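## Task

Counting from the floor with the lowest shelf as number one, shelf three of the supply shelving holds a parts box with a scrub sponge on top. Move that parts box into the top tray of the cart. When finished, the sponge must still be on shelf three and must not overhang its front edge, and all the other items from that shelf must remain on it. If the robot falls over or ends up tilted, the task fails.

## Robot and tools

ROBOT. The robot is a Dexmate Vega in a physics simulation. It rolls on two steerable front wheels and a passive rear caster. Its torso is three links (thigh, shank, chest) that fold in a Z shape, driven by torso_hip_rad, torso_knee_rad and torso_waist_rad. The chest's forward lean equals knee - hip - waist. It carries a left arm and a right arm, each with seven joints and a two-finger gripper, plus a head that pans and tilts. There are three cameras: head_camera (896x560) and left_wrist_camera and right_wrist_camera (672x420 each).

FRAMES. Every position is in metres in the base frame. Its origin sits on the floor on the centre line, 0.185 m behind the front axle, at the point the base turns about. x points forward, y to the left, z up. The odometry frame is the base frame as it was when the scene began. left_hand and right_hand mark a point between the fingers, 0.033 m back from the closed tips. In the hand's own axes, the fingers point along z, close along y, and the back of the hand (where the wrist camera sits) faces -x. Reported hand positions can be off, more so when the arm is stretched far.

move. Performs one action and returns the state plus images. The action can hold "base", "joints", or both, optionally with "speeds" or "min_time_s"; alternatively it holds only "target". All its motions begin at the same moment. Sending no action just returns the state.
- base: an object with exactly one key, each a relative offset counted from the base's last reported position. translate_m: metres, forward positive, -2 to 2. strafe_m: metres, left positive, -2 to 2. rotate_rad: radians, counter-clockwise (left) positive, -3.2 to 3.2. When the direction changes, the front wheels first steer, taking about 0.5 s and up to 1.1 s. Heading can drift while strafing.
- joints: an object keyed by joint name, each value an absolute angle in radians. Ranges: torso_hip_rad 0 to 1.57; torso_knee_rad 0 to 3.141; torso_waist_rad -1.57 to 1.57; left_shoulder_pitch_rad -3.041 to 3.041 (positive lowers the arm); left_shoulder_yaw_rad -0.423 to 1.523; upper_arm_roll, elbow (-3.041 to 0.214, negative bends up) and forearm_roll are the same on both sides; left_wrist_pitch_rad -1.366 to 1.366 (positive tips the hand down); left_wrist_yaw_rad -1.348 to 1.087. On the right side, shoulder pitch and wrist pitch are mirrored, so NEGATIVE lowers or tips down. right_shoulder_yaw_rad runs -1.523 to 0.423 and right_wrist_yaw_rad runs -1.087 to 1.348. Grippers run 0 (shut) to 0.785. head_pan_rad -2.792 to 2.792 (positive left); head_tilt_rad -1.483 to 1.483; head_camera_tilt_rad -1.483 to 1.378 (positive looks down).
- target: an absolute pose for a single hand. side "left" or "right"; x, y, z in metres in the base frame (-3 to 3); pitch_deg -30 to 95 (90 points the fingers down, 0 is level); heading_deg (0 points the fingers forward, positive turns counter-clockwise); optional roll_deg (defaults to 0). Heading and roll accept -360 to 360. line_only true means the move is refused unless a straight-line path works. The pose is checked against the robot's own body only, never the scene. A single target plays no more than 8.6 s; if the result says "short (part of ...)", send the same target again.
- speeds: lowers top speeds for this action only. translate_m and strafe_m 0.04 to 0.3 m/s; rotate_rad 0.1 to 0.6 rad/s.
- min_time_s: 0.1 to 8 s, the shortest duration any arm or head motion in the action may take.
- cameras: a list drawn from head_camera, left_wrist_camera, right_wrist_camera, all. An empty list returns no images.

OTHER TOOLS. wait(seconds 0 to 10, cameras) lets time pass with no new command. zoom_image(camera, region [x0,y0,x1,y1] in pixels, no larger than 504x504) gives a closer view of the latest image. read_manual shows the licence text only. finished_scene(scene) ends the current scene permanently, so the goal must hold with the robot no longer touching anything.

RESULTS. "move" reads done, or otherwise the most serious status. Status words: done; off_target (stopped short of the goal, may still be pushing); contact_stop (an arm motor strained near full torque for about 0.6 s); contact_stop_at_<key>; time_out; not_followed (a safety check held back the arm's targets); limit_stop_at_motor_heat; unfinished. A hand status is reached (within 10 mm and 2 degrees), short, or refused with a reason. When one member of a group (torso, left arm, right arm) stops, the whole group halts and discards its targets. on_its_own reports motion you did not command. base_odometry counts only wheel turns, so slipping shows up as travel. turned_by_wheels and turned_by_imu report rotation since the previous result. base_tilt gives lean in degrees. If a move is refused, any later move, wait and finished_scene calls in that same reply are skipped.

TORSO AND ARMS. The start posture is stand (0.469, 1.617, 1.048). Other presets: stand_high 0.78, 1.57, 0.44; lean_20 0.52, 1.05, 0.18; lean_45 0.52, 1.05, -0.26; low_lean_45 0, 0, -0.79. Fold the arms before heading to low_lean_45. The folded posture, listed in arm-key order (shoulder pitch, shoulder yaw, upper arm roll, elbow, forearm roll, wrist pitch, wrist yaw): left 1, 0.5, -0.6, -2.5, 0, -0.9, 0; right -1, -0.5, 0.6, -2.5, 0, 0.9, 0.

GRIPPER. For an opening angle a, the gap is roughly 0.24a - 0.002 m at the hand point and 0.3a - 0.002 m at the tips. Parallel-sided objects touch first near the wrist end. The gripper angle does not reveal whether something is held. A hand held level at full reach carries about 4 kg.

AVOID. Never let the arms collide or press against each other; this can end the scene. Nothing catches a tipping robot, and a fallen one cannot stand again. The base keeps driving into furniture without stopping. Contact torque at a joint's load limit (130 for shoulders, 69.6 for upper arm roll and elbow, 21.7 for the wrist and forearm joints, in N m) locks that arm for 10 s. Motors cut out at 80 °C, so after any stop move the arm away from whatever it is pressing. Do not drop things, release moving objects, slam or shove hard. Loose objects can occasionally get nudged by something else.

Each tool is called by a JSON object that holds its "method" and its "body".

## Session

{"method": "move", "body": {"joints": {"head_pan_rad": 0.5, "head_camera_tilt_rad": 0.25}, "cameras": ["head_camera"]}}

{"method": "move", "body": {"joints": {"head_pan_rad": -0.7, "head_camera_tilt_rad": 0.25}, "cameras": ["head_camera"]}}

Scene clock: 1.00 s.
Joint torques (N m): left_arm=[7.01 1.2 1.27 -4.04 0.02 -2.91 0.2] | right_arm=[-3.75 -0.09 1.27 -4.9 0 4.24 -0.03]
move: done
base_odometry: x=+0.000 y=+0.000 heading=+0.000
turned_by_wheels: +0.000
turned_by_imu: +0.000
base_tilt: forward=+0.1 right=+0.3
joint_positions: torso_hip_rad=+0.469 torso_knee_rad=+1.617 torso_waist_rad=+1.048 left_shoulder_pitch_rad=+2.198 left_shoulder_yaw_rad=+0.003 left_upper_arm_roll_rad=+0.005 left_elbow_rad=-1.088 left_forearm_roll_rad=-0.002 left_wrist_pitch_rad=-0.498 left_wrist_yaw_rad=-0.008 left_gripper_rad=+0.005 right_shoulder_pitch_rad=-2.186 right_shoulder_yaw_rad=+0.017 right_upper_arm_roll_rad=+0.012 right_elbow_rad=-1.116 right_forearm_roll_rad=-0.006 right_wrist_pitch_rad=+0.502 right_wrist_yaw_rad=+0.010 right_gripper_rad=+0.005 head_pan_rad=+0.499 head_tilt_rad=+0.000 head_camera_tilt_rad=+0.249
joint_status: all done
chest: x=-0.0111 y=+0.0000 z=+1.4155 quat_wxyz=(+0.999, +0.000, +0.050, +0.000) (m; base frame)
left_hand: x=+0.1936 y=+0.2243 z=+0.6017 quat_wxyz=(+0.416, +0.003, +0.909, -0.006) pitch_deg=+40.8 heading_deg=-0.9 roll_deg=-0.6 back=up (m; base frame)
right_hand: x=+0.2193 y=-0.2262 z=+0.6163 quat_wxyz=(+0.436, +0.005, +0.900, +0.003) pitch_deg=+38.2 heading_deg=+0.0 roll_deg=+0.7 back=up (m; base frame)
pictures: head_camera
camera_calibration:
head_camera: T_world_to_cam=[[0.486139, -0.873353, -0.0303889, 0.111652], [-0.299243, -0.133696, -0.944764, 1.42393], [0.821049, 0.468381, -0.326339, 0.509581], [0, 0, 0, 1]]

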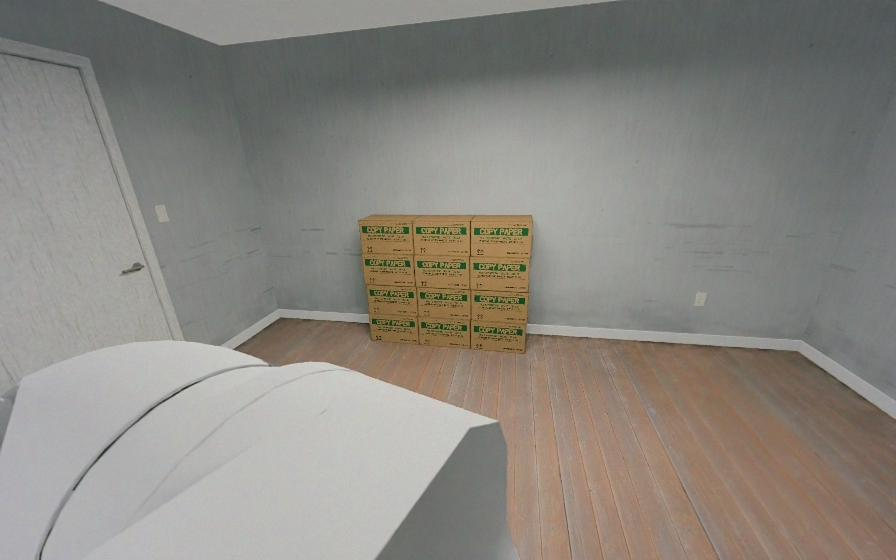

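Scene clock: 2.47 s.
Joint torques (N m): left_arm=[6.84 0.87 0.94 -4.37 -0.09 -2.51 0.07] | right_arm=[-5.36 -0.56 1.25 -5.73 0.04 3.07 -0.27]
move: done
base_odometry: x=+0.000 y=+0.000 heading=+0.000
turned_by_wheels: +0.000
turned_by_imu: +0.000
base_tilt: forward=+0.3 right=+0.3
joint_positions: torso_hip_rad=+0.469 torso_knee_rad=+1.617 torso_waist_rad=+1.048 left_shoulder_pitch_rad=+2.198 left_shoulder_yaw_rad=+0.003 left_upper_arm_roll_rad=+0.005 left_elbow_rad=-1.088 left_forearm_roll_rad=-0.002 left_wrist_pitch_rad=-0.498 left_wrist_yaw_rad=-0.008 left_gripper_rad=+0.005 right_shoulder_pitch_rad=-2.186 right_shoulder_yaw_rad=+0.017 right_upper_arm_roll_rad=+0.012 right_elbow_rad=-1.116 right_forearm_roll_rad=-0.006 right_wrist_pitch_rad=+0.502 right_wrist_yaw_rad=+0.010 right_gripper_rad=+0.005 head_pan_rad=-0.699 head_tilt_rad=+0.000 head_camera_tilt_rad=+0.249
joint_status: all done
chest: x=-0.0111 y=+0.0000 z=+1.4155 quat_wxyz=(+0.999, +0.000, +0.050, +0.000) (m; base frame)
left_hand: x=+0.1936 y=+0.2243 z=+0.6017 quat_wxyz=(+0.416, +0.003, +0.909, -0.006) pitch_deg=+40.8 heading_deg=-0.9 roll_deg=-0.6 back=up (m; base frame)
right_hand: x=+0.2193 y=-0.2262 z=+0.6163 quat_wxyz=(+0.436, +0.005, +0.900, +0.003) pitch_deg=+38.2 heading_deg=+0.0 roll_deg=+0.7 back=up (m; base frame)
pictures: head_camera
camera_calibration:
head_camera: T_world_to_cam=[[-0.631553, -0.770998, 0.0818673, -0.142237], [-0.29442, 0.140801, -0.945247, 1.42503], [0.717257, -0.621077, -0.315921, 0.486013], [0, 0, 0, 1]]

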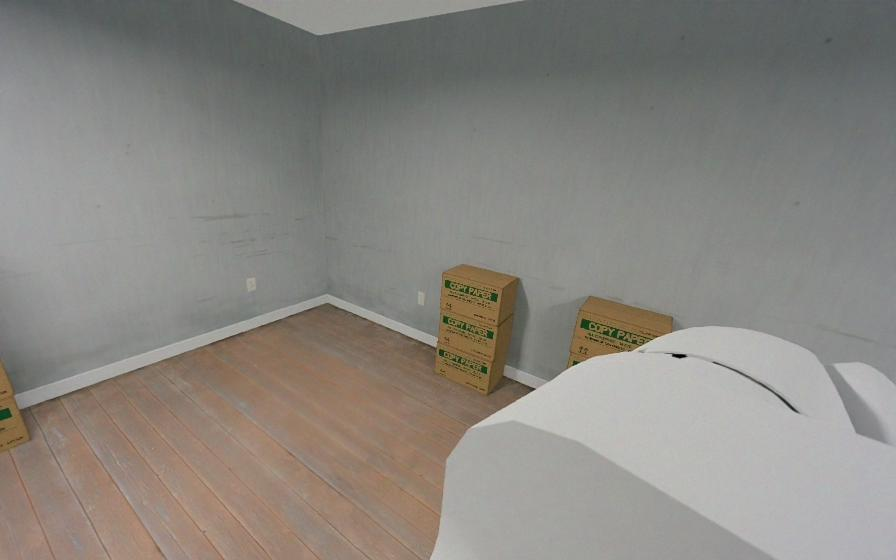

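{"method": "move", "body": {"joints": {"head_pan_rad": -2.7, "head_camera_tilt_rad": 0.25}, "cameras": ["head_camera"]}}

{"method": "move", "body": {"joints": {"head_pan_rad": 2.0, "head_camera_tilt_rad": 0.3}, "cameras": ["head_camera"]}}

Scene clock: 4.90 s.
Joint torques (N m): left_arm=[6.77 1.17 1.19 -3.96 -0.13 -2.35 0.12] | right_arm=[-4.68 -2.02 0.01 -4.7 -0.16 2.57 -0.03]
move: done
base_odometry: x=+0.000 y=+0.000 heading=+0.000
turned_by_wheels: +0.000
turned_by_imu: +0.001
base_tilt: forward=+0.2 right=+0.3
joint_positions: torso_hip_rad=+0.469 torso_knee_rad=+1.617 torso_waist_rad=+1.048 left_shoulder_pitch_rad=+2.198 left_shoulder_yaw_rad=+0.003 left_upper_arm_roll_rad=+0.005 left_elbow_rad=-1.088 left_forearm_roll_rad=-0.002 left_wrist_pitch_rad=-0.498 left_wrist_yaw_rad=-0.008 left_gripper_rad=+0.005 right_shoulder_pitch_rad=-2.186 right_shoulder_yaw_rad=+0.017 right_upper_arm_roll_rad=+0.012 right_elbow_rad=-1.116 right_forearm_roll_rad=-0.006 right_wrist_pitch_rad=+0.502 right_wrist_yaw_rad=+0.010 right_gripper_rad=+0.005 head_pan_rad=-2.699 head_tilt_rad=+0.000 head_camera_tilt_rad=+0.249
joint_status: all done
chest: x=-0.0111 y=+0.0000 z=+1.4155 quat_wxyz=(+0.999, +0.000, +0.050, +0.000) (m; base frame)
left_hand: x=+0.1936 y=+0.2243 z=+0.6017 quat_wxyz=(+0.416, +0.003, +0.909, -0.006) pitch_deg=+40.8 heading_deg=-0.9 roll_deg=-0.6 back=up (m; base frame)
right_hand: x=+0.2193 y=-0.2262 z=+0.6163 quat_wxyz=(+0.436, +0.005, +0.900, +0.003) pitch_deg=+38.2 heading_deg=+0.0 roll_deg=+0.7 back=up (m; base frame)
pictures: head_camera
camera_calibration:
head_camera: T_world_to_cam=[[-0.432138, 0.899685, 0.0618391, -0.0969393], [0.112647, 0.121887, -0.986131, 1.51749], [-0.894744, -0.419178, -0.154019, 0.11984], [0, 0, 0, 1]]

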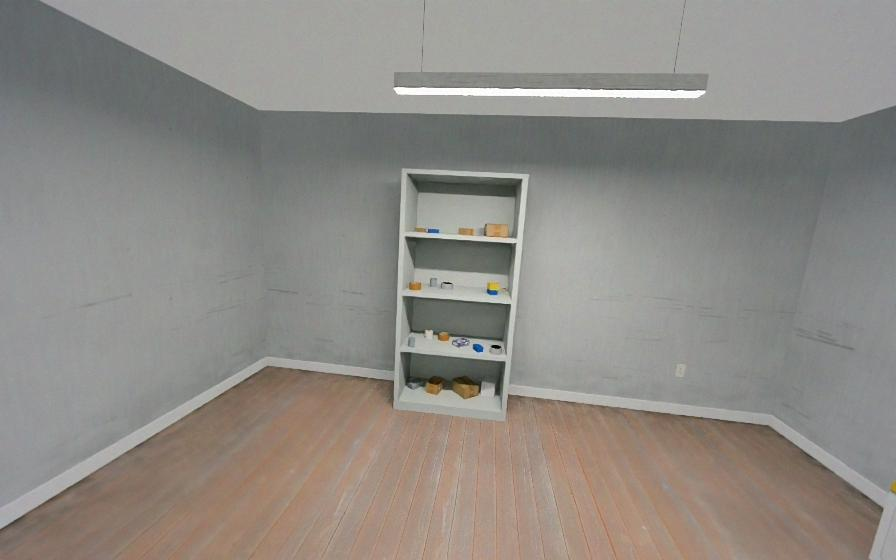

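Scene clock: 8.70 s.
Joint torques (N m): left_arm=[7.96 0.43 1.18 -3.41 -0.1 -2.72 -0.02] | right_arm=[-2.65 0.44 0.05 -6.01 -0.15 2.92 0.09]
move: done
base_odometry: x=+0.000 y=+0.000 heading=+0.000
turned_by_wheels: +0.000
turned_by_imu: +0.001
base_tilt: forward=+0.2 right=+0.3
joint_positions: torso_hip_rad=+0.469 torso_knee_rad=+1.617 torso_waist_rad=+1.048 left_shoulder_pitch_rad=+2.198 left_shoulder_yaw_rad=+0.003 left_upper_arm_roll_rad=+0.005 left_elbow_rad=-1.088 left_forearm_roll_rad=-0.002 left_wrist_pitch_rad=-0.498 left_wrist_yaw_rad=-0.008 left_gripper_rad=+0.005 right_shoulder_pitch_rad=-2.186 right_shoulder_yaw_rad=+0.017 right_upper_arm_roll_rad=+0.012 right_elbow_rad=-1.116 right_forearm_roll_rad=-0.006 right_wrist_pitch_rad=+0.502 right_wrist_yaw_rad=+0.010 right_gripper_rad=+0.005 head_pan_rad=+1.999 head_tilt_rad=+0.000 head_camera_tilt_rad=+0.299
joint_status: all done
chest: x=-0.0111 y=+0.0000 z=+1.4155 quat_wxyz=(+0.999, +0.000, +0.050, +0.000) (m; base frame)
left_hand: x=+0.1936 y=+0.2243 z=+0.6017 quat_wxyz=(+0.416, +0.003, +0.909, -0.006) pitch_deg=+40.8 heading_deg=-0.9 roll_deg=-0.6 back=up (m; base frame)
right_hand: x=+0.2193 y=-0.2262 z=+0.6163 quat_wxyz=(+0.436, +0.005, +0.900, +0.003) pitch_deg=+38.2 heading_deg=+0.0 roll_deg=+0.7 back=up (m; base frame)
pictures: head_camera
camera_calibration:
head_camera: T_world_to_cam=[[0.902472, 0.424572, -0.0726851, 0.206938], [0.0427003, -0.256089, -0.96571, 1.48174], [-0.428627, 0.868422, -0.249243, 0.297487], [0, 0, 0, 1]]

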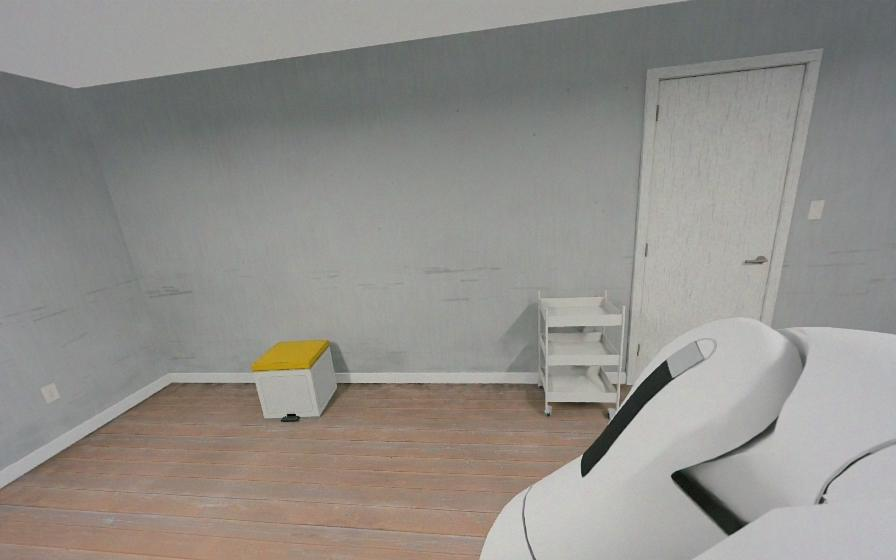

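{"method": "move", "body": {"base": {"rotate_rad": -2.76}, "joints": {"head_pan_rad": 0.0, "head_camera_tilt_rad": 0.35, "left_shoulder_pitch_rad": 1.0, "left_shoulder_yaw_rad": 0.5, "left_upper_arm_roll_rad": -0.6, "left_elbow_rad": -2.5, "left_forearm_roll_rad": 0, "left_wrist_pitch_rad": -0.9, "left_wrist_yaw_rad": 0}, "cameras": []}}

{"method": "move", "body": {"base": {"translate_m": 1.0}, "cameras": ["head_camera"]}}

Scene clock: 17.23 s.
Joint torques (N m): left_arm=[-10.75 11.42 -1.73 0.9 -0.35 3.09 0.51] | right_arm=[-3.73 -0.97 0.84 -6.47 -0.32 3.51 -0.03]
move: done
base_odometry: x=+0.000 y=+0.000 heading=-2.758
turned_by_wheels: -2.758
turned_by_imu: -2.681
base_tilt: forward=+0.1 right=+0.3
base_status: done
joint_positions: torso_hip_rad=+0.469 torso_knee_rad=+1.617 torso_waist_rad=+1.048 left_shoulder_pitch_rad=+1.005 left_shoulder_yaw_rad=+0.498 left_upper_arm_roll_rad=-0.597 left_elbow_rad=-2.495 left_forearm_roll_rad=+0.000 left_wrist_pitch_rad=-0.898 left_wrist_yaw_rad=+0.000 left_gripper_rad=+0.005 right_shoulder_pitch_rad=-2.186 right_shoulder_yaw_rad=+0.017 right_upper_arm_roll_rad=+0.012 right_elbow_rad=-1.116 right_forearm_roll_rad=-0.006 right_wrist_pitch_rad=+0.502 right_wrist_yaw_rad=+0.010 right_gripper_rad=+0.005 head_pan_rad=+0.001 head_tilt_rad=+0.000 head_camera_tilt_rad=+0.349
joint_status: all done
chest: x=-0.0111 y=+0.0000 z=+1.4155 quat_wxyz=(+0.999, +0.000, +0.050, +0.000) (m; base frame)
left_hand: x=-0.0197 y=+0.1557 z=+1.7190 quat_wxyz=(+0.842, +0.204, -0.393, +0.309) pitch_deg=-37.5 heading_deg=-132.5 roll_deg=-7.3 back=down (m; base frame)
right_hand: x=+0.2193 y=-0.2262 z=+0.6163 quat_wxyz=(+0.436, +0.005, +0.900, +0.003) pitch_deg=+38.2 heading_deg=+0.0 roll_deg=+0.7 back=up (m; base frame)
pictures: none

Scene clock: 22.50 s.
Joint torques (N m): left_arm=[-12.39 9.4 -1.33 0.62 -0.3 2.93 0.23] | right_arm=[-4.63 -0.18 0.77 -4.67 -0.19 1.87 -0.03]
move: done
base_odometry: x=-0.929 y=-0.372 heading=-2.759
turned_by_wheels: -0.001
turned_by_imu: -0.004
base_tilt: forward=+0.2 right=+0.3
base_status: done
joint_positions: torso_hip_rad=+0.469 torso_knee_rad=+1.617 torso_waist_rad=+1.048 left_shoulder_pitch_rad=+1.000 left_shoulder_yaw_rad=+0.500 left_upper_arm_roll_rad=-0.600 left_elbow_rad=-2.500 left_forearm_roll_rad=+0.000 left_wrist_pitch_rad=-0.900 left_wrist_yaw_rad=+0.000 left_gripper_rad=+0.005 right_shoulder_pitch_rad=-2.186 right_shoulder_yaw_rad=+0.017 right_upper_arm_roll_rad=+0.012 right_elbow_rad=-1.116 right_forearm_roll_rad=-0.006 right_wrist_pitch_rad=+0.502 right_wrist_yaw_rad=+0.010 right_gripper_rad=+0.005 head_pan_rad=+0.001 head_tilt_rad=+0.000 head_camera_tilt_rad=+0.349
chest: x=-0.0111 y=+0.0000 z=+1.4155 quat_wxyz=(+0.999, +0.000, +0.050, +0.000) (m; base frame)
left_hand: x=-0.0238 y=+0.1532 z=+1.7166 quat_wxyz=(+0.839, +0.205, -0.398, +0.310) pitch_deg=-36.8 heading_deg=-132.5 roll_deg=-6.9 back=down (m; base frame)
right_hand: x=+0.2194 y=-0.2262 z=+0.6162 quat_wxyz=(+0.436, +0.005, +0.900, +0.003) pitch_deg=+38.2 heading_deg=+0.0 roll_deg=+0.7 back=up (m; base frame)
pictures: head_camera
camera_calibration:
head_camera: T_world_to_cam=[[0.0132572, -0.999783, 0.0160958, 0.00573014], [-0.430559, -0.0202363, -0.902336, 1.35079], [0.902465, 0.00503228, -0.430733, 0.670658], [0, 0, 0, 1]]

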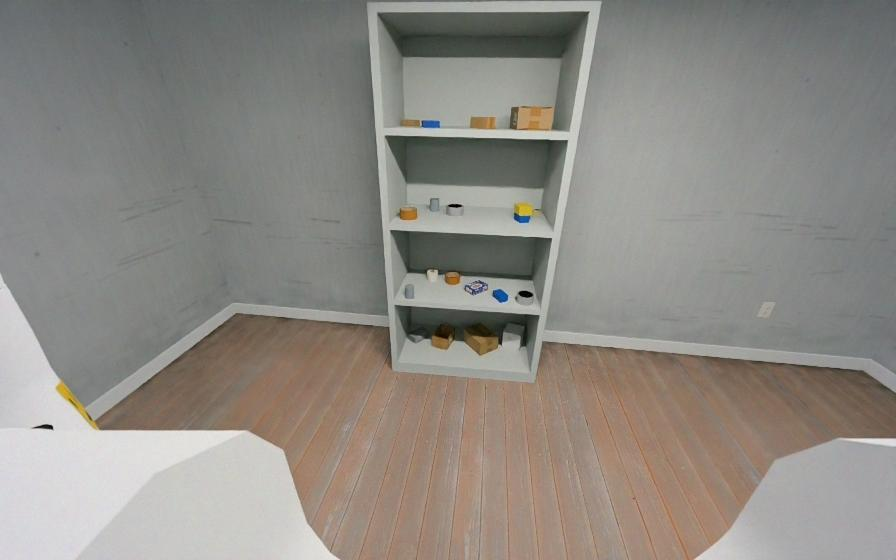

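{"method": "zoom_image", "body": {"camera": "head_camera", "region": [480, 185, 570, 245]}}

{"method": "zoom_image", "body": {"camera": "head_camera", "region": [370, 180, 580, 390]}}

Scaled by 5.600 from the camera's 896x560 image, which has a finer 960x600 frame.

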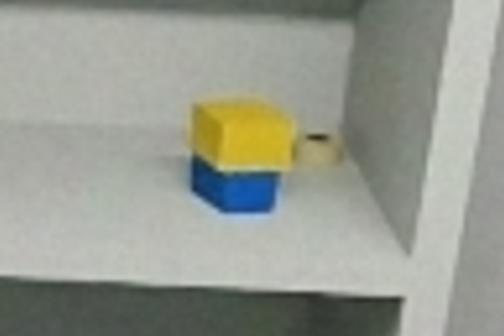

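Scaled by 2.400 from the camera's 896x560 image, which has a finer 960x600 frame.

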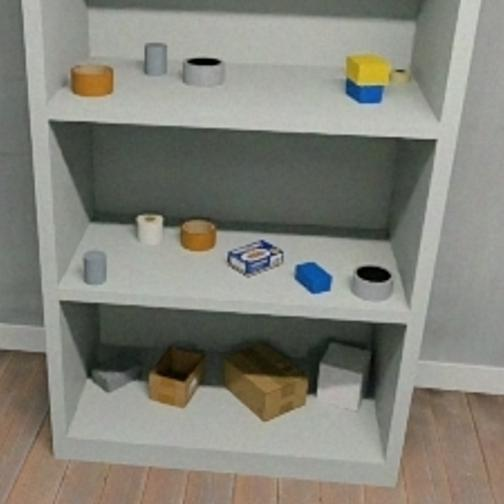

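{"method": "move", "body": {"base": {"rotate_rad": -0.089}, "cameras": []}}

{"method": "move", "body": {"base": {"translate_m": 1.08}, "joints": {"right_shoulder_pitch_rad": -2.824, "right_shoulder_yaw_rad": -1.2, "right_upper_arm_roll_rad": 0.791, "right_elbow_rad": -2.629, "right_forearm_roll_rad": 1.385, "right_wrist_pitch_rad": -0.18, "right_wrist_yaw_rad": -0.772, "right_gripper_rad": 0.66, "head_pan_rad": -0.1, "head_camera_tilt_rad": 0.55}, "min_time_s": 5.5, "cameras": ["head_camera", "right_wrist_camera"]}}

Scene clock: 26.77 s.
Joint torques (N m): left_arm=[-11.59 9.75 -1.15 0.51 -0.46 3.98 0.26] | right_arm=[-3.84 -0.45 0.99 -4.35 -0.16 2.6 -0.18]
move: done
base_odometry: x=-0.929 y=-0.372 heading=-2.847
turned_by_wheels: -0.089
turned_by_imu: -0.086
base_tilt: forward=+0.2 right=+0.3
base_status: done
joint_positions: torso_hip_rad=+0.469 torso_knee_rad=+1.617 torso_waist_rad=+1.048 left_shoulder_pitch_rad=+1.000 left_shoulder_yaw_rad=+0.500 left_upper_arm_roll_rad=-0.600 left_elbow_rad=-2.500 left_forearm_roll_rad=+0.000 left_wrist_pitch_rad=-0.900 left_wrist_yaw_rad=+0.000 left_gripper_rad=+0.005 right_shoulder_pitch_rad=-2.186 right_shoulder_yaw_rad=+0.017 right_upper_arm_roll_rad=+0.012 right_elbow_rad=-1.116 right_forearm_roll_rad=-0.006 right_wrist_pitch_rad=+0.502 right_wrist_yaw_rad=+0.010 right_gripper_rad=+0.005 head_pan_rad=+0.001 head_tilt_rad=+0.000 head_camera_tilt_rad=+0.349
chest: x=-0.0111 y=+0.0000 z=+1.4155 quat_wxyz=(+0.999, +0.000, +0.050, +0.000) (m; base frame)
left_hand: x=-0.0238 y=+0.1532 z=+1.7166 quat_wxyz=(+0.839, +0.205, -0.398, +0.310) pitch_deg=-36.8 heading_deg=-132.5 roll_deg=-6.9 back=down (m; base frame)
right_hand: x=+0.2194 y=-0.2262 z=+0.6162 quat_wxyz=(+0.436, +0.005, +0.900, +0.003) pitch_deg=+38.2 heading_deg=+0.0 roll_deg=+0.7 back=up (m; base frame)
pictures: none

Scene clock: 33.73 s.
Joint torques (N m): left_arm=[-10.96 10.23 -1.1 1.95 -0.29 3.63 0.18] | right_arm=[-1.31 -4.03 9.58 -7.79 -0.83 2.12 -0.33]
move: done
base_odometry: x=-1.963 y=-0.682 heading=-2.848
turned_by_wheels: -0.001
turned_by_imu: -0.005
base_tilt: forward=+0.2 right=+0.3
base_status: done
joint_positions: torso_hip_rad=+0.469 torso_knee_rad=+1.617 torso_waist_rad=+1.048 left_shoulder_pitch_rad=+1.000 left_shoulder_yaw_rad=+0.500 left_upper_arm_roll_rad=-0.600 left_elbow_rad=-2.500 left_forearm_roll_rad=+0.000 left_wrist_pitch_rad=-0.900 left_wrist_yaw_rad=+0.000 left_gripper_rad=+0.005 right_shoulder_pitch_rad=-2.821 right_shoulder_yaw_rad=-1.195 right_upper_arm_roll_rad=+0.787 right_elbow_rad=-2.623 right_forearm_roll_rad=+1.380 right_wrist_pitch_rad=-0.177 right_wrist_yaw_rad=-0.769 right_gripper_rad=+0.660 head_pan_rad=-0.099 head_tilt_rad=+0.000 head_camera_tilt_rad=+0.549
joint_status: all done
chest: x=-0.0110 y=+0.0000 z=+1.4155 quat_wxyz=(+0.999, +0.000, +0.050, +0.000) (m; base frame)
left_hand: x=-0.0238 y=+0.1532 z=+1.7166 quat_wxyz=(+0.839, +0.205, -0.398, +0.310) pitch_deg=-36.8 heading_deg=-132.5 roll_deg=-6.9 back=down (m; base frame)
right_hand: x=+0.4510 y=-0.3046 z=+1.0792 quat_wxyz=(+0.501, +0.003, +0.865, -0.002) pitch_deg=+29.9 heading_deg=-0.4 roll_deg=-0.1 back=up (m; base frame)
pictures: head_camera, right_wrist_camera
camera_calibration:
head_camera: T_world_to_cam=[[-0.0830329, -0.996276, 0.0232515, -0.0124037], [-0.600655, 0.0314158, -0.798891, 1.18416], [0.795185, -0.0803003, -0.601026, 0.914699], [0, 0, 0, 1]]
right_wrist_camera: T_world_to_cam=[[-0.0418549, -0.998324, 0.0399773, -0.336193], [-0.624819, -0.00506919, -0.780753, 1.17437], [0.779647, -0.0576569, -0.623559, 0.458787], [0, 0, 0, 1]]

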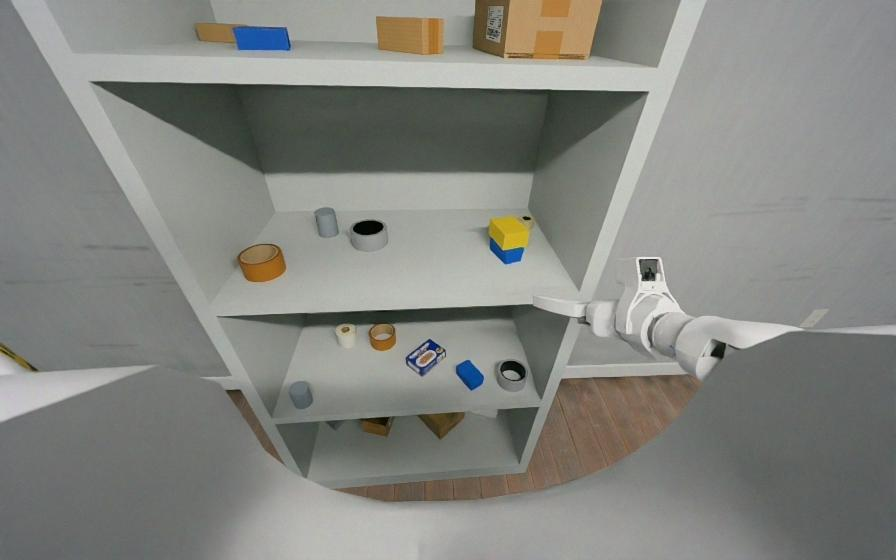

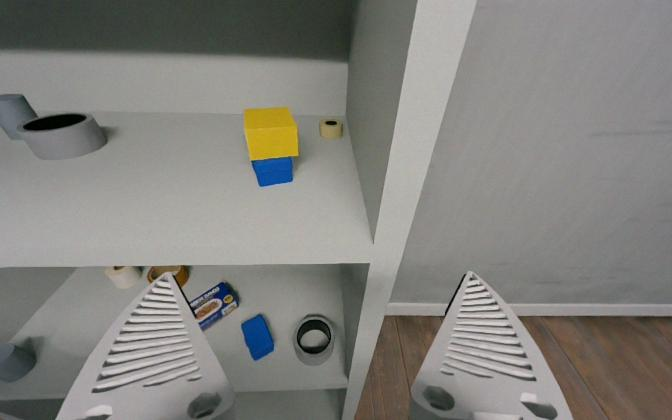

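{"method": "zoom_image", "body": {"camera": "head_camera", "region": [460, 190, 560, 280]}}

{"method": "zoom_image", "body": {"camera": "right_wrist_camera", "region": [210, 80, 380, 210]}}

Scaled by 5.040 from the camera's 896x560 image, which has a finer 960x600 frame.

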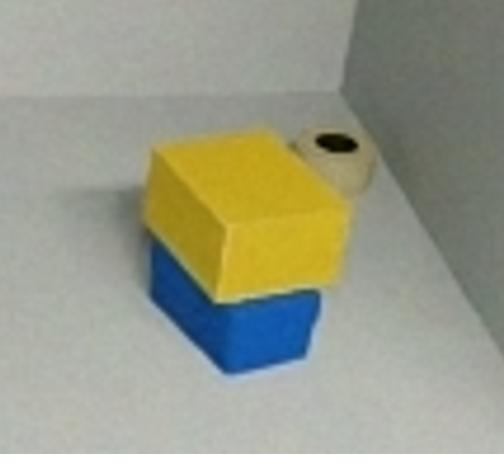

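Scaled by 2.965 from the camera's 672x420 image, which has a finer 960x600 frame.

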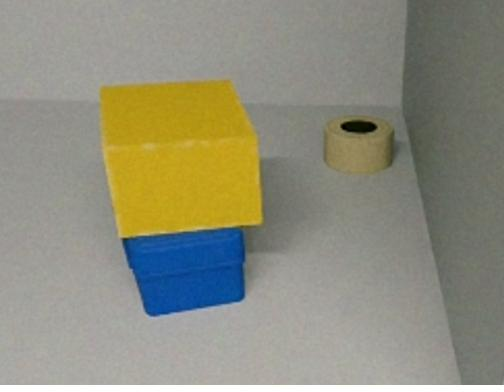

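{"method": "move", "body": {"target": {"side": "right", "x": 0.645, "y": -0.254, "z": 1.137, "pitch_deg": 35, "heading_deg": 15, "roll_deg": 0, "line_only": true}, "cameras": ["head_camera", "right_wrist_camera"]}}

{"method": "zoom_image", "body": {"camera": "right_wrist_camera", "region": [230, 140, 430, 290]}}

Scene clock: 45.50 s.
Joint torques (N m): left_arm=[-11.08 8.69 -0.56 1.75 -0.41 3.55 0.25] | right_arm=[20.33 -5.92 6.53 1.76 -0.44 2.2 0.26]
move: done
base_odometry: x=-1.963 y=-0.682 heading=-2.848
turned_by_wheels: +0.000
turned_by_imu: +0.003
base_tilt: forward=+0.1 right=+0.3
joint_positions: torso_hip_rad=+0.469 torso_knee_rad=+1.617 torso_waist_rad=+1.048 left_shoulder_pitch_rad=+1.000 left_shoulder_yaw_rad=+0.500 left_upper_arm_roll_rad=-0.600 left_elbow_rad=-2.500 left_forearm_roll_rad=+0.000 left_wrist_pitch_rad=-0.900 left_wrist_yaw_rad=+0.000 left_gripper_rad=+0.005 right_shoulder_pitch_rad=-1.057 right_shoulder_yaw_rad=-1.319 right_upper_arm_roll_rad=-0.337 right_elbow_rad=-2.118 right_forearm_roll_rad=+1.701 right_wrist_pitch_rad=-0.753 right_wrist_yaw_rad=-0.499 right_gripper_rad=+0.660 head_pan_rad=-0.100 head_tilt_rad=+0.000 head_camera_tilt_rad=+0.549
chest: x=-0.0111 y=+0.0000 z=+1.4155 quat_wxyz=(+0.999, +0.000, +0.050, +0.000) (m; base frame)
left_hand: x=-0.0239 y=+0.1532 z=+1.7166 quat_wxyz=(+0.839, +0.205, -0.398, +0.310) pitch_deg=-36.8 heading_deg=-132.5 roll_deg=-6.9 back=down (m; base frame)
right_hand: x=+0.6443 y=-0.2544 z=+1.1366 quat_wxyz=(+0.458, -0.115, +0.880, +0.060) pitch_deg=+35.0 heading_deg=+14.9 roll_deg=+0.0 back=up (m; base frame)
right_hand_status: reached (straight line, planned for 6.4 s): 1 mm and 0.1 deg off.
pictures: head_camera, right_wrist_camera
camera_calibration:
head_camera: T_world_to_cam=[[-0.0833542, -0.996248, 0.0232789, -0.0124784], [-0.60086, 0.0316092, -0.798729, 1.18384], [0.794996, -0.0805648, -0.601241, 0.915087], [0, 0, 0, 1]]
right_wrist_camera: T_world_to_cam=[[0.227147, -0.972975, 0.0415236, -0.448913], [-0.666651, -0.186433, -0.721678, 1.25387], [0.709916, 0.136245, -0.690982, 0.517643], [0, 0, 0, 1]]

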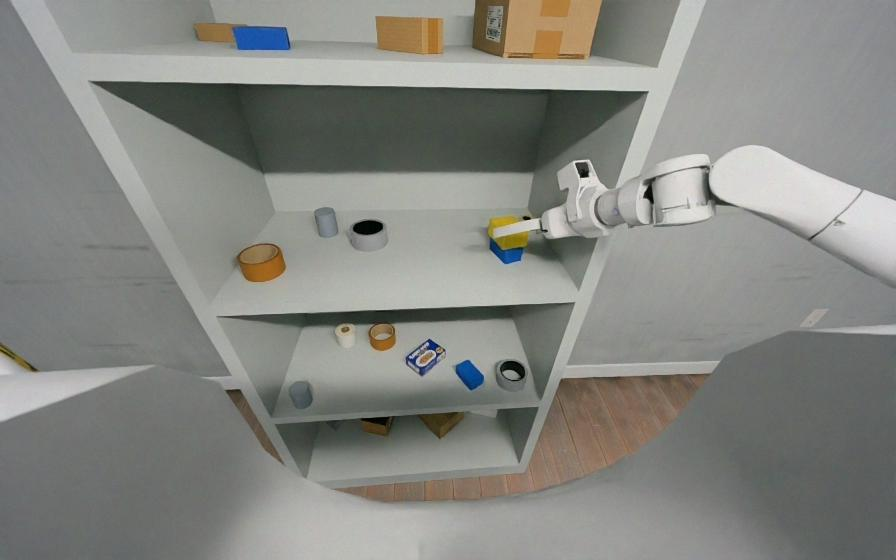

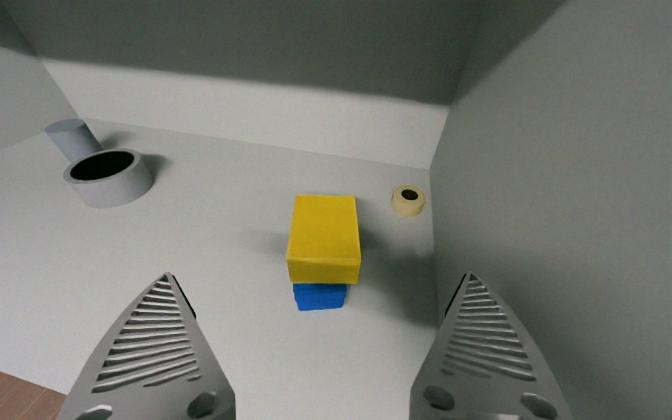

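Scaled by 2.520 from the camera's 672x420 image, which has a finer 960x600 frame.

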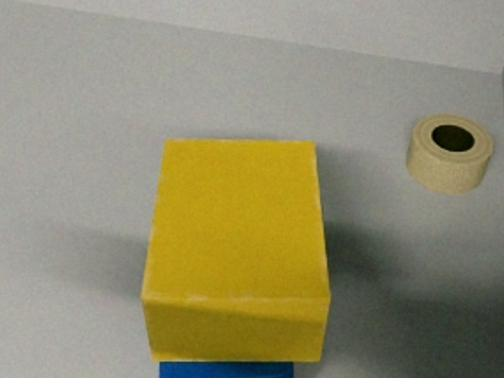

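{"method": "move", "body": {"target": {"side": "right", "x": 0.747, "y": -0.2295, "z": 1.062, "pitch_deg": 35, "heading_deg": 14, "roll_deg": 0, "line_only": true}, "cameras": ["right_wrist_camera"]}}

Scene clock: 49.53 s.
Joint torques (N m): left_arm=[-10.94 9.73 -0.54 2.13 -0.39 2.93 0.29] | right_arm=[24.57 -3.35 6.7 -3.2 -0.18 2.9 0.45]
move: done
base_odometry: x=-1.963 y=-0.682 heading=-2.848
turned_by_wheels: +0.000
turned_by_imu: +0.001
base_tilt: forward=+0.1 right=+0.3
joint_positions: torso_hip_rad=+0.469 torso_knee_rad=+1.617 torso_waist_rad=+1.048 left_shoulder_pitch_rad=+1.000 left_shoulder_yaw_rad=+0.500 left_upper_arm_roll_rad=-0.600 left_elbow_rad=-2.500 left_forearm_roll_rad=+0.000 left_wrist_pitch_rad=-0.900 left_wrist_yaw_rad=+0.000 left_gripper_rad=+0.005 right_shoulder_pitch_rad=-0.794 right_shoulder_yaw_rad=-0.932 right_upper_arm_roll_rad=-0.651 right_elbow_rad=-1.713 right_forearm_roll_rad=+1.308 right_wrist_pitch_rad=-0.770 right_wrist_yaw_rad=-0.355 right_gripper_rad=+0.660 head_pan_rad=-0.100 head_tilt_rad=+0.000 head_camera_tilt_rad=+0.549
chest: x=-0.0111 y=+0.0000 z=+1.4155 quat_wxyz=(+0.999, +0.000, +0.050, +0.000) (m; base frame)
left_hand: x=-0.0239 y=+0.1532 z=+1.7166 quat_wxyz=(+0.839, +0.205, -0.398, +0.310) pitch_deg=-36.8 heading_deg=-132.5 roll_deg=-6.9 back=down (m; base frame)
right_hand: x=+0.7456 y=-0.2303 z=+1.0626 quat_wxyz=(+0.458, -0.108, +0.881, +0.056) pitch_deg=+35.0 heading_deg=+14.0 roll_deg=+0.1 back=up (m; base frame)
right_hand_status: reached (straight line, planned for 1.7 s): 2 mm and 0.1 deg off.
pictures: right_wrist_camera
camera_calibration:
right_wrist_camera: T_world_to_cam=[[0.210535, -0.976735, 0.0407893, -0.433117], [-0.669978, -0.174547, -0.72157, 1.27763], [0.711902, 0.124588, -0.691139, 0.387324], [0, 0, 0, 1]]

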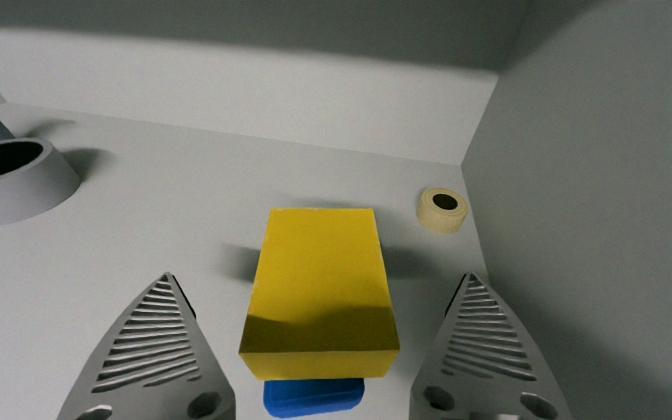

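{"method": "move", "body": {"joints": {"right_gripper_rad": 0.38}, "cameras": []}}

{"method": "move", "body": {"joints": {"right_gripper_rad": 0.28}, "cameras": ["right_wrist_camera"]}}

Scene clock: 50.70 s.
Joint torques (N m): left_arm=[-9.76 9.92 -0.7 1.58 -0.43 3.5 0.28] | right_arm=[22.83 -2.47 6.04 -2.49 -0.45 3.51 0.18]
move: done
base_odometry: x=-1.963 y=-0.682 heading=-2.848
turned_by_wheels: +0.000
turned_by_imu: +0.000
base_tilt: forward=+0.2 right=+0.3
joint_positions: torso_hip_rad=+0.469 torso_knee_rad=+1.617 torso_waist_rad=+1.048 left_shoulder_pitch_rad=+1.000 left_shoulder_yaw_rad=+0.500 left_upper_arm_roll_rad=-0.600 left_elbow_rad=-2.500 left_forearm_roll_rad=+0.000 left_wrist_pitch_rad=-0.900 left_wrist_yaw_rad=+0.000 left_gripper_rad=+0.005 right_shoulder_pitch_rad=-0.791 right_shoulder_yaw_rad=-0.928 right_upper_arm_roll_rad=-0.654 right_elbow_rad=-1.708 right_forearm_roll_rad=+1.304 right_wrist_pitch_rad=-0.770 right_wrist_yaw_rad=-0.353 right_gripper_rad=+0.380 head_pan_rad=-0.100 head_tilt_rad=+0.000 head_camera_tilt_rad=+0.549
joint_status: all done
chest: x=-0.0111 y=+0.0000 z=+1.4155 quat_wxyz=(+0.999, +0.000, +0.050, +0.000) (m; base frame)
left_hand: x=-0.0239 y=+0.1532 z=+1.7166 quat_wxyz=(+0.839, +0.205, -0.398, +0.310) pitch_deg=-36.8 heading_deg=-132.5 roll_deg=-6.9 back=down (m; base frame)
right_hand: x=+0.7467 y=-0.2296 z=+1.0618 quat_wxyz=(+0.458, -0.108, +0.881, +0.056) pitch_deg=+35.0 heading_deg=+14.0 roll_deg=+0.0 back=up (m; base frame)
pictures: none

Scene clock: 51.27 s.
Joint torques (N m): left_arm=[-10.24 10.2 -0.4 1.45 -0.42 2.56 0.2] | right_arm=[24.5 -3.36 6.8 -2.18 -0.2 3.44 0.25]
move: done
base_odometry: x=-1.963 y=-0.682 heading=-2.848
turned_by_wheels: +0.000
turned_by_imu: +0.000
base_tilt: forward=+0.1 right=+0.3
joint_positions: torso_hip_rad=+0.469 torso_knee_rad=+1.617 torso_waist_rad=+1.048 left_shoulder_pitch_rad=+1.000 left_shoulder_yaw_rad=+0.500 left_upper_arm_roll_rad=-0.600 left_elbow_rad=-2.500 left_forearm_roll_rad=+0.000 left_wrist_pitch_rad=-0.900 left_wrist_yaw_rad=+0.000 left_gripper_rad=+0.005 right_shoulder_pitch_rad=-0.791 right_shoulder_yaw_rad=-0.927 right_upper_arm_roll_rad=-0.654 right_elbow_rad=-1.708 right_forearm_roll_rad=+1.304 right_wrist_pitch_rad=-0.770 right_wrist_yaw_rad=-0.353 right_gripper_rad=+0.280 head_pan_rad=-0.100 head_tilt_rad=+0.000 head_camera_tilt_rad=+0.549
joint_status: all done
chest: x=-0.0111 y=+0.0000 z=+1.4155 quat_wxyz=(+0.999, +0.000, +0.050, +0.000) (m; base frame)
left_hand: x=-0.0239 y=+0.1532 z=+1.7166 quat_wxyz=(+0.839, +0.205, -0.398, +0.310) pitch_deg=-36.8 heading_deg=-132.5 roll_deg=-6.9 back=down (m; base frame)
right_hand: x=+0.7467 y=-0.2296 z=+1.0617 quat_wxyz=(+0.458, -0.108, +0.881, +0.056) pitch_deg=+35.0 heading_deg=+14.0 roll_deg=+0.0 back=up (m; base frame)
pictures: right_wrist_camera
camera_calibration:
right_wrist_camera: T_world_to_cam=[[0.211057, -0.976589, 0.0415867, -0.433841], [-0.670029, -0.175519, -0.721287, 1.27727], [0.7117, 0.124368, -0.691387, 0.386131], [0, 0, 0, 1]]

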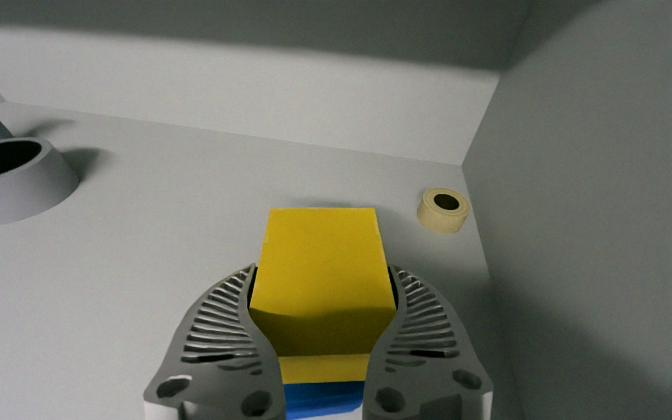

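{"method": "move", "body": {"target": {"side": "right", "x": 0.735, "y": -0.228, "z": 1.125, "pitch_deg": 35, "heading_deg": 14, "roll_deg": 0, "line_only": true}, "cameras": ["right_wrist_camera", "head_camera"]}}

{"method": "zoom_image", "body": {"camera": "head_camera", "region": [450, 170, 620, 290]}}

Scene clock: 53.70 s.
Joint torques (N m): left_arm=[-10.29 9.79 -0.56 1.35 -0.4 2.63 0.21] | right_arm=[24.19 -6.08 12.98 -7.37 -0.06 1.52 -0.37]
move: done
base_odometry: x=-1.963 y=-0.682 heading=-2.848
turned_by_wheels: +0.000
turned_by_imu: +0.001
base_tilt: forward=+0.1 right=+0.3
joint_positions: torso_hip_rad=+0.469 torso_knee_rad=+1.617 torso_waist_rad=+1.048 left_shoulder_pitch_rad=+1.000 left_shoulder_yaw_rad=+0.500 left_upper_arm_roll_rad=-0.600 left_elbow_rad=-2.500 left_forearm_roll_rad=+0.000 left_wrist_pitch_rad=-0.900 left_wrist_yaw_rad=+0.000 left_gripper_rad=+0.005 right_shoulder_pitch_rad=-0.740 right_shoulder_yaw_rad=-0.962 right_upper_arm_roll_rad=-0.574 right_elbow_rad=-1.797 right_forearm_roll_rad=+1.449 right_wrist_pitch_rad=-0.897 right_wrist_yaw_rad=-0.458 right_gripper_rad=+0.280 head_pan_rad=-0.100 head_tilt_rad=+0.000 head_camera_tilt_rad=+0.549
chest: x=-0.0111 y=+0.0000 z=+1.4155 quat_wxyz=(+0.999, +0.000, +0.050, +0.000) (m; base frame)
left_hand: x=-0.0239 y=+0.1532 z=+1.7166 quat_wxyz=(+0.839, +0.205, -0.398, +0.310) pitch_deg=-36.8 heading_deg=-132.5 roll_deg=-6.9 back=down (m; base frame)
right_hand: x=+0.7353 y=-0.2281 z=+1.1218 quat_wxyz=(+0.458, -0.108, +0.881, +0.056) pitch_deg=+35.1 heading_deg=+14.0 roll_deg=+0.0 back=up (m; base frame)
right_hand_status: reached (straight line, planned for 0.8 s): 3 mm and 0.1 deg off.
pictures: head_camera, right_wrist_camera
camera_calibration:
head_camera: T_world_to_cam=[[-0.0833543, -0.996248, 0.023279, -0.0124785], [-0.60086, 0.0316093, -0.798729, 1.18384], [0.794996, -0.0805649, -0.601241, 0.915087], [0, 0, 0, 1]]
right_wrist_camera: T_world_to_cam=[[0.210793, -0.976668, 0.0410613, -0.431706], [-0.670693, -0.175058, -0.720781, 1.31329], [0.711152, 0.124396, -0.691945, 0.436659], [0, 0, 0, 1]]

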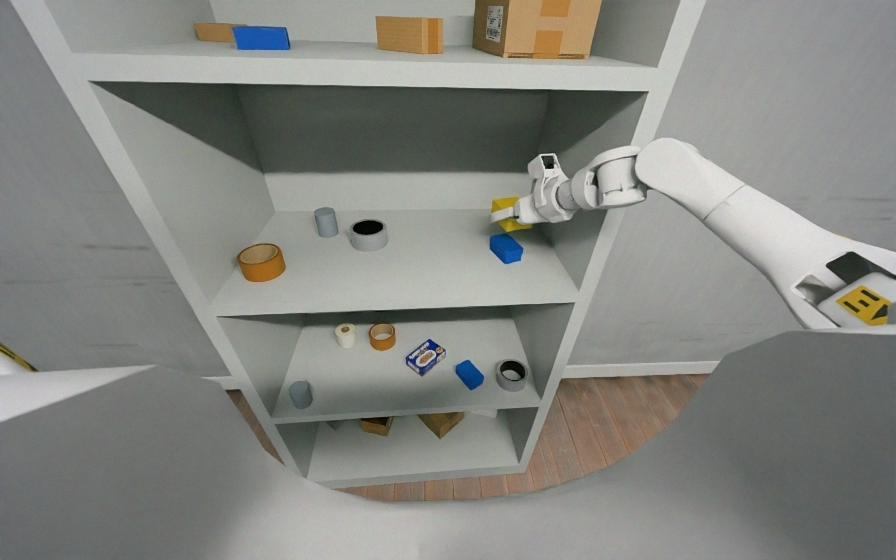

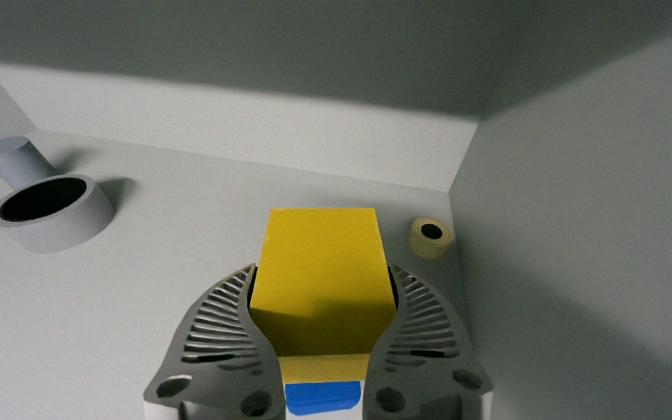

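Scaled by 2.965 from the camera's 896x560 image, which has a finer 960x600 frame.

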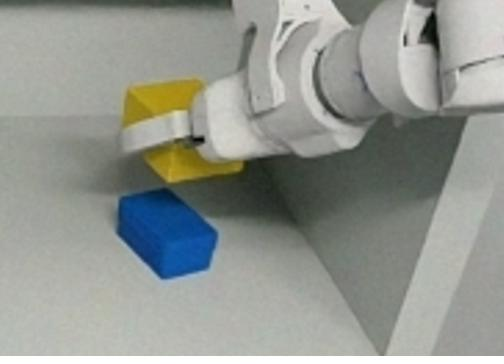

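{"method": "move", "body": {"target": {"side": "right", "x": 0.735, "y": -0.035, "z": 1.038, "pitch_deg": 35, "heading_deg": 10, "roll_deg": 0, "line_only": true}, "cameras": ["right_wrist_camera", "head_camera"]}}

{"method": "move", "body": {"target": {"side": "right", "x": 0.735, "y": -0.035, "z": 1.019, "pitch_deg": 35, "heading_deg": 10, "roll_deg": 0, "line_only": true}, "cameras": ["right_wrist_camera"]}}

Scene clock: 57.83 s.
Joint torques (N m): left_arm=[-10.44 9.66 -0.6 1.78 -0.43 3.14 0.28] | right_arm=[24.93 2.03 5.66 -5.92 -1.01 2.1 -0.35]
move: done
base_odometry: x=-1.963 y=-0.682 heading=-2.848
turned_by_wheels: +0.000
turned_by_imu: +0.001
base_tilt: forward=+0.2 right=+0.4
joint_positions: torso_hip_rad=+0.469 torso_knee_rad=+1.617 torso_waist_rad=+1.048 left_shoulder_pitch_rad=+1.000 left_shoulder_yaw_rad=+0.500 left_upper_arm_roll_rad=-0.600 left_elbow_rad=-2.500 left_forearm_roll_rad=+0.000 left_wrist_pitch_rad=-0.900 left_wrist_yaw_rad=+0.000 left_gripper_rad=+0.005 right_shoulder_pitch_rad=-0.750 right_shoulder_yaw_rad=-0.461 right_upper_arm_roll_rad=-0.816 right_elbow_rad=-1.670 right_forearm_roll_rad=+1.304 right_wrist_pitch_rad=-0.735 right_wrist_yaw_rad=-0.869 right_gripper_rad=+0.280 head_pan_rad=-0.100 head_tilt_rad=+0.000 head_camera_tilt_rad=+0.549
chest: x=-0.0111 y=+0.0000 z=+1.4155 quat_wxyz=(+0.999, +0.000, +0.050, +0.000) (m; base frame)
left_hand: x=-0.0239 y=+0.1532 z=+1.7166 quat_wxyz=(+0.839, +0.205, -0.398, +0.310) pitch_deg=-36.8 heading_deg=-132.5 roll_deg=-6.9 back=down (m; base frame)
right_hand: x=+0.7351 y=-0.0373 z=+1.0383 quat_wxyz=(+0.460, -0.078, +0.884, +0.041) pitch_deg=+35.1 heading_deg=+10.1 roll_deg=+0.0 back=up (m; base frame)
right_hand_status: reached (straight line, planned for 2.0 s): 2 mm and 0.1 deg off.
pictures: head_camera, right_wrist_camera
camera_calibration:
head_camera: T_world_to_cam=[[-0.0833546, -0.996248, 0.023279, -0.0124786], [-0.60086, 0.0316094, -0.798729, 1.18384], [0.794996, -0.0805651, -0.601241, 0.915087], [0, 0, 0, 1]]
right_wrist_camera: T_world_to_cam=[[0.143077, -0.988852, 0.041235, -0.192784], [-0.680746, -0.128569, -0.721148, 1.29582], [0.718411, 0.0751091, -0.691553, 0.347739], [0, 0, 0, 1]]

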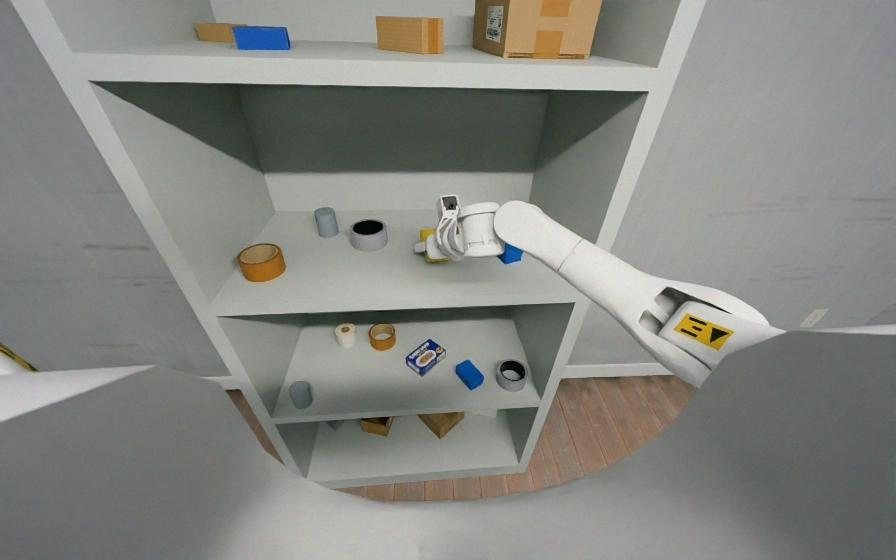

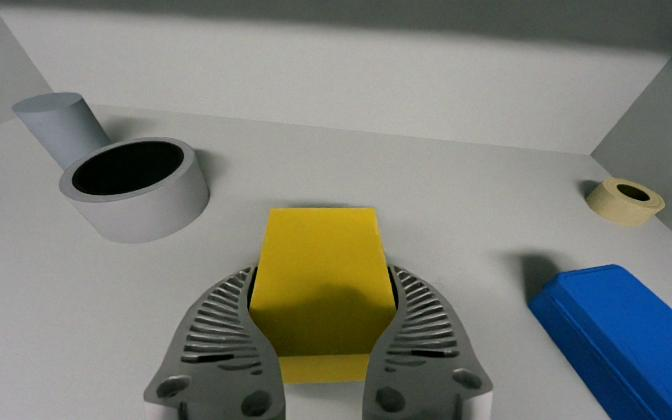

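Scene clock: 59.10 s.
Joint torques (N m): left_arm=[-9.58 10.36 -0.72 2.24 -0.38 2.99 0.33] | right_arm=[8.31 2.77 1.38 -2.14 -0.17 1.26 0.33]
move: done
base_odometry: x=-1.963 y=-0.682 heading=-2.848
turned_by_wheels: +0.000
turned_by_imu: +0.000
base_tilt: forward=+0.2 right=+0.3
joint_positions: torso_hip_rad=+0.469 torso_knee_rad=+1.617 torso_waist_rad=+1.048 left_shoulder_pitch_rad=+1.000 left_shoulder_yaw_rad=+0.500 left_upper_arm_roll_rad=-0.600 left_elbow_rad=-2.500 left_forearm_roll_rad=+0.000 left_wrist_pitch_rad=-0.900 left_wrist_yaw_rad=+0.000 left_gripper_rad=+0.005 right_shoulder_pitch_rad=-0.764 right_shoulder_yaw_rad=-0.455 right_upper_arm_roll_rad=-0.838 right_elbow_rad=-1.645 right_forearm_roll_rad=+1.269 right_wrist_pitch_rad=-0.700 right_wrist_yaw_rad=-0.841 right_gripper_rad=+0.280 head_pan_rad=-0.100 head_tilt_rad=+0.000 head_camera_tilt_rad=+0.549
chest: x=-0.0112 y=+0.0000 z=+1.4155 quat_wxyz=(+0.999, +0.000, +0.050, +0.000) (m; base frame)
left_hand: x=-0.0240 y=+0.1532 z=+1.7166 quat_wxyz=(+0.839, +0.205, -0.399, +0.310) pitch_deg=-36.8 heading_deg=-132.5 roll_deg=-6.9 back=down (m; base frame)
right_hand: x=+0.7352 y=-0.0353 z=+1.0222 quat_wxyz=(+0.460, -0.077, +0.883, +0.040) pitch_deg=+35.0 heading_deg=+10.0 roll_deg=+0.0 back=up (m; base frame)
right_hand_status: reached (straight line, planned for 0.4 s): 3 mm and 0.0 deg off.
pictures: right_wrist_camera
camera_calibration:
right_wrist_camera: T_world_to_cam=[[0.142125, -0.988987, 0.0412916, -0.189525], [-0.679702, -0.127834, -0.722263, 1.28499], [0.719587, 0.0745857, -0.690385, 0.334272], [0, 0, 0, 1]]

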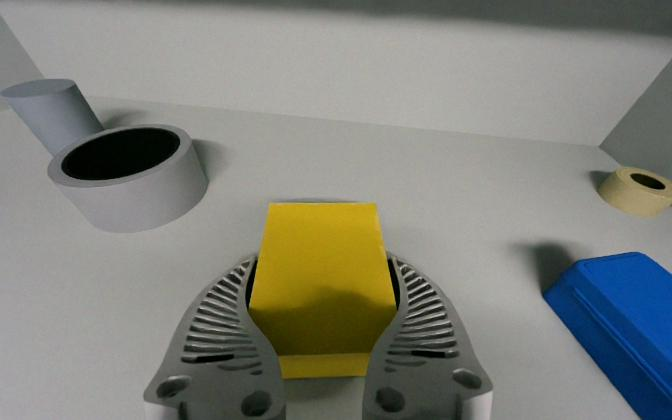

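{"method": "move", "body": {"joints": {"right_gripper_rad": 0.45}, "cameras": []}}

{"method": "move", "body": {"joints": {"right_gripper_rad": 0.68}, "cameras": ["right_wrist_camera"]}}

Scene clock: 60.10 s.
Joint torques (N m): left_arm=[-11.15 9.86 -0.4 1.92 -0.52 3.16 0.1] | right_arm=[9.8 2.13 3.11 -2.32 0.05 1.15 0]
move: done
base_odometry: x=-1.963 y=-0.682 heading=-2.848
turned_by_wheels: +0.000
turned_by_imu: +0.000
base_tilt: forward=+0.1 right=+0.3
joint_positions: torso_hip_rad=+0.469 torso_knee_rad=+1.617 torso_waist_rad=+1.048 left_shoulder_pitch_rad=+1.000 left_shoulder_yaw_rad=+0.500 left_upper_arm_roll_rad=-0.600 left_elbow_rad=-2.500 left_forearm_roll_rad=+0.000 left_wrist_pitch_rad=-0.900 left_wrist_yaw_rad=+0.000 left_gripper_rad=+0.005 right_shoulder_pitch_rad=-0.766 right_shoulder_yaw_rad=-0.454 right_upper_arm_roll_rad=-0.841 right_elbow_rad=-1.641 right_forearm_roll_rad=+1.264 right_wrist_pitch_rad=-0.695 right_wrist_yaw_rad=-0.838 right_gripper_rad=+0.450 head_pan_rad=-0.100 head_tilt_rad=+0.000 head_camera_tilt_rad=+0.549
joint_status: all done
chest: x=-0.0113 y=+0.0000 z=+1.4155 quat_wxyz=(+0.999, +0.000, +0.050, +0.000) (m; base frame)
left_hand: x=-0.0242 y=+0.1532 z=+1.7166 quat_wxyz=(+0.839, +0.205, -0.399, +0.310) pitch_deg=-36.8 heading_deg=-132.5 roll_deg=-6.9 back=down (m; base frame)
right_hand: x=+0.7352 y=-0.0351 z=+1.0201 quat_wxyz=(+0.460, -0.077, +0.883, +0.040) pitch_deg=+34.9 heading_deg=+10.0 roll_deg=+0.0 back=up (m; base frame)
pictures: none

Scene clock: 60.83 s.
Joint torques (N m): left_arm=[-11.19 9.92 -0.42 1.9 -0.45 2.62 0.2] | right_arm=[14.11 1.23 4.62 -5.72 -0.78 1.8 0.29]
move: done
base_odometry: x=-1.963 y=-0.682 heading=-2.848
turned_by_wheels: +0.000
turned_by_imu: +0.000
base_tilt: forward=+0.1 right=+0.3
joint_positions: torso_hip_rad=+0.469 torso_knee_rad=+1.617 torso_waist_rad=+1.048 left_shoulder_pitch_rad=+1.000 left_shoulder_yaw_rad=+0.500 left_upper_arm_roll_rad=-0.600 left_elbow_rad=-2.500 left_forearm_roll_rad=+0.000 left_wrist_pitch_rad=-0.900 left_wrist_yaw_rad=+0.000 left_gripper_rad=+0.005 right_shoulder_pitch_rad=-0.767 right_shoulder_yaw_rad=-0.454 right_upper_arm_roll_rad=-0.841 right_elbow_rad=-1.640 right_forearm_roll_rad=+1.264 right_wrist_pitch_rad=-0.695 right_wrist_yaw_rad=-0.837 right_gripper_rad=+0.680 head_pan_rad=-0.100 head_tilt_rad=+0.000 head_camera_tilt_rad=+0.549
joint_status: all done
chest: x=-0.0112 y=+0.0000 z=+1.4155 quat_wxyz=(+0.999, +0.000, +0.050, +0.000) (m; base frame)
left_hand: x=-0.0241 y=+0.1532 z=+1.7166 quat_wxyz=(+0.839, +0.205, -0.399, +0.310) pitch_deg=-36.8 heading_deg=-132.5 roll_deg=-6.9 back=down (m; base frame)
right_hand: x=+0.7349 y=-0.0351 z=+1.0192 quat_wxyz=(+0.460, -0.077, +0.884, +0.040) pitch_deg=+35.0 heading_deg=+10.0 roll_deg=+0.0 back=up (m; base frame)
pictures: right_wrist_camera
camera_calibration:
right_wrist_camera: T_world_to_cam=[[0.142352, -0.988938, 0.0416812, -0.189706], [-0.680161, -0.128325, -0.721744, 1.28246], [0.719108, 0.0743919, -0.690904, 0.333289], [0, 0, 0, 1]]

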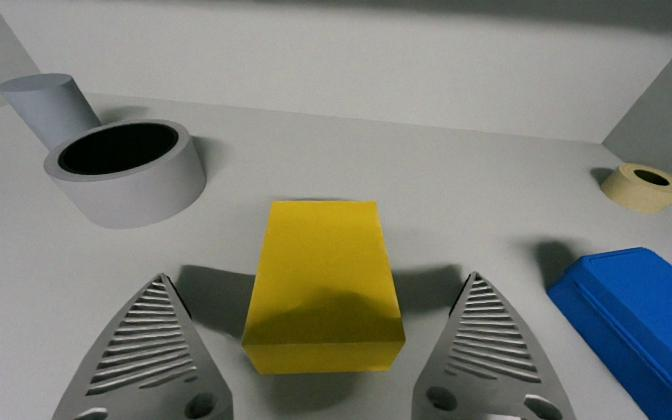

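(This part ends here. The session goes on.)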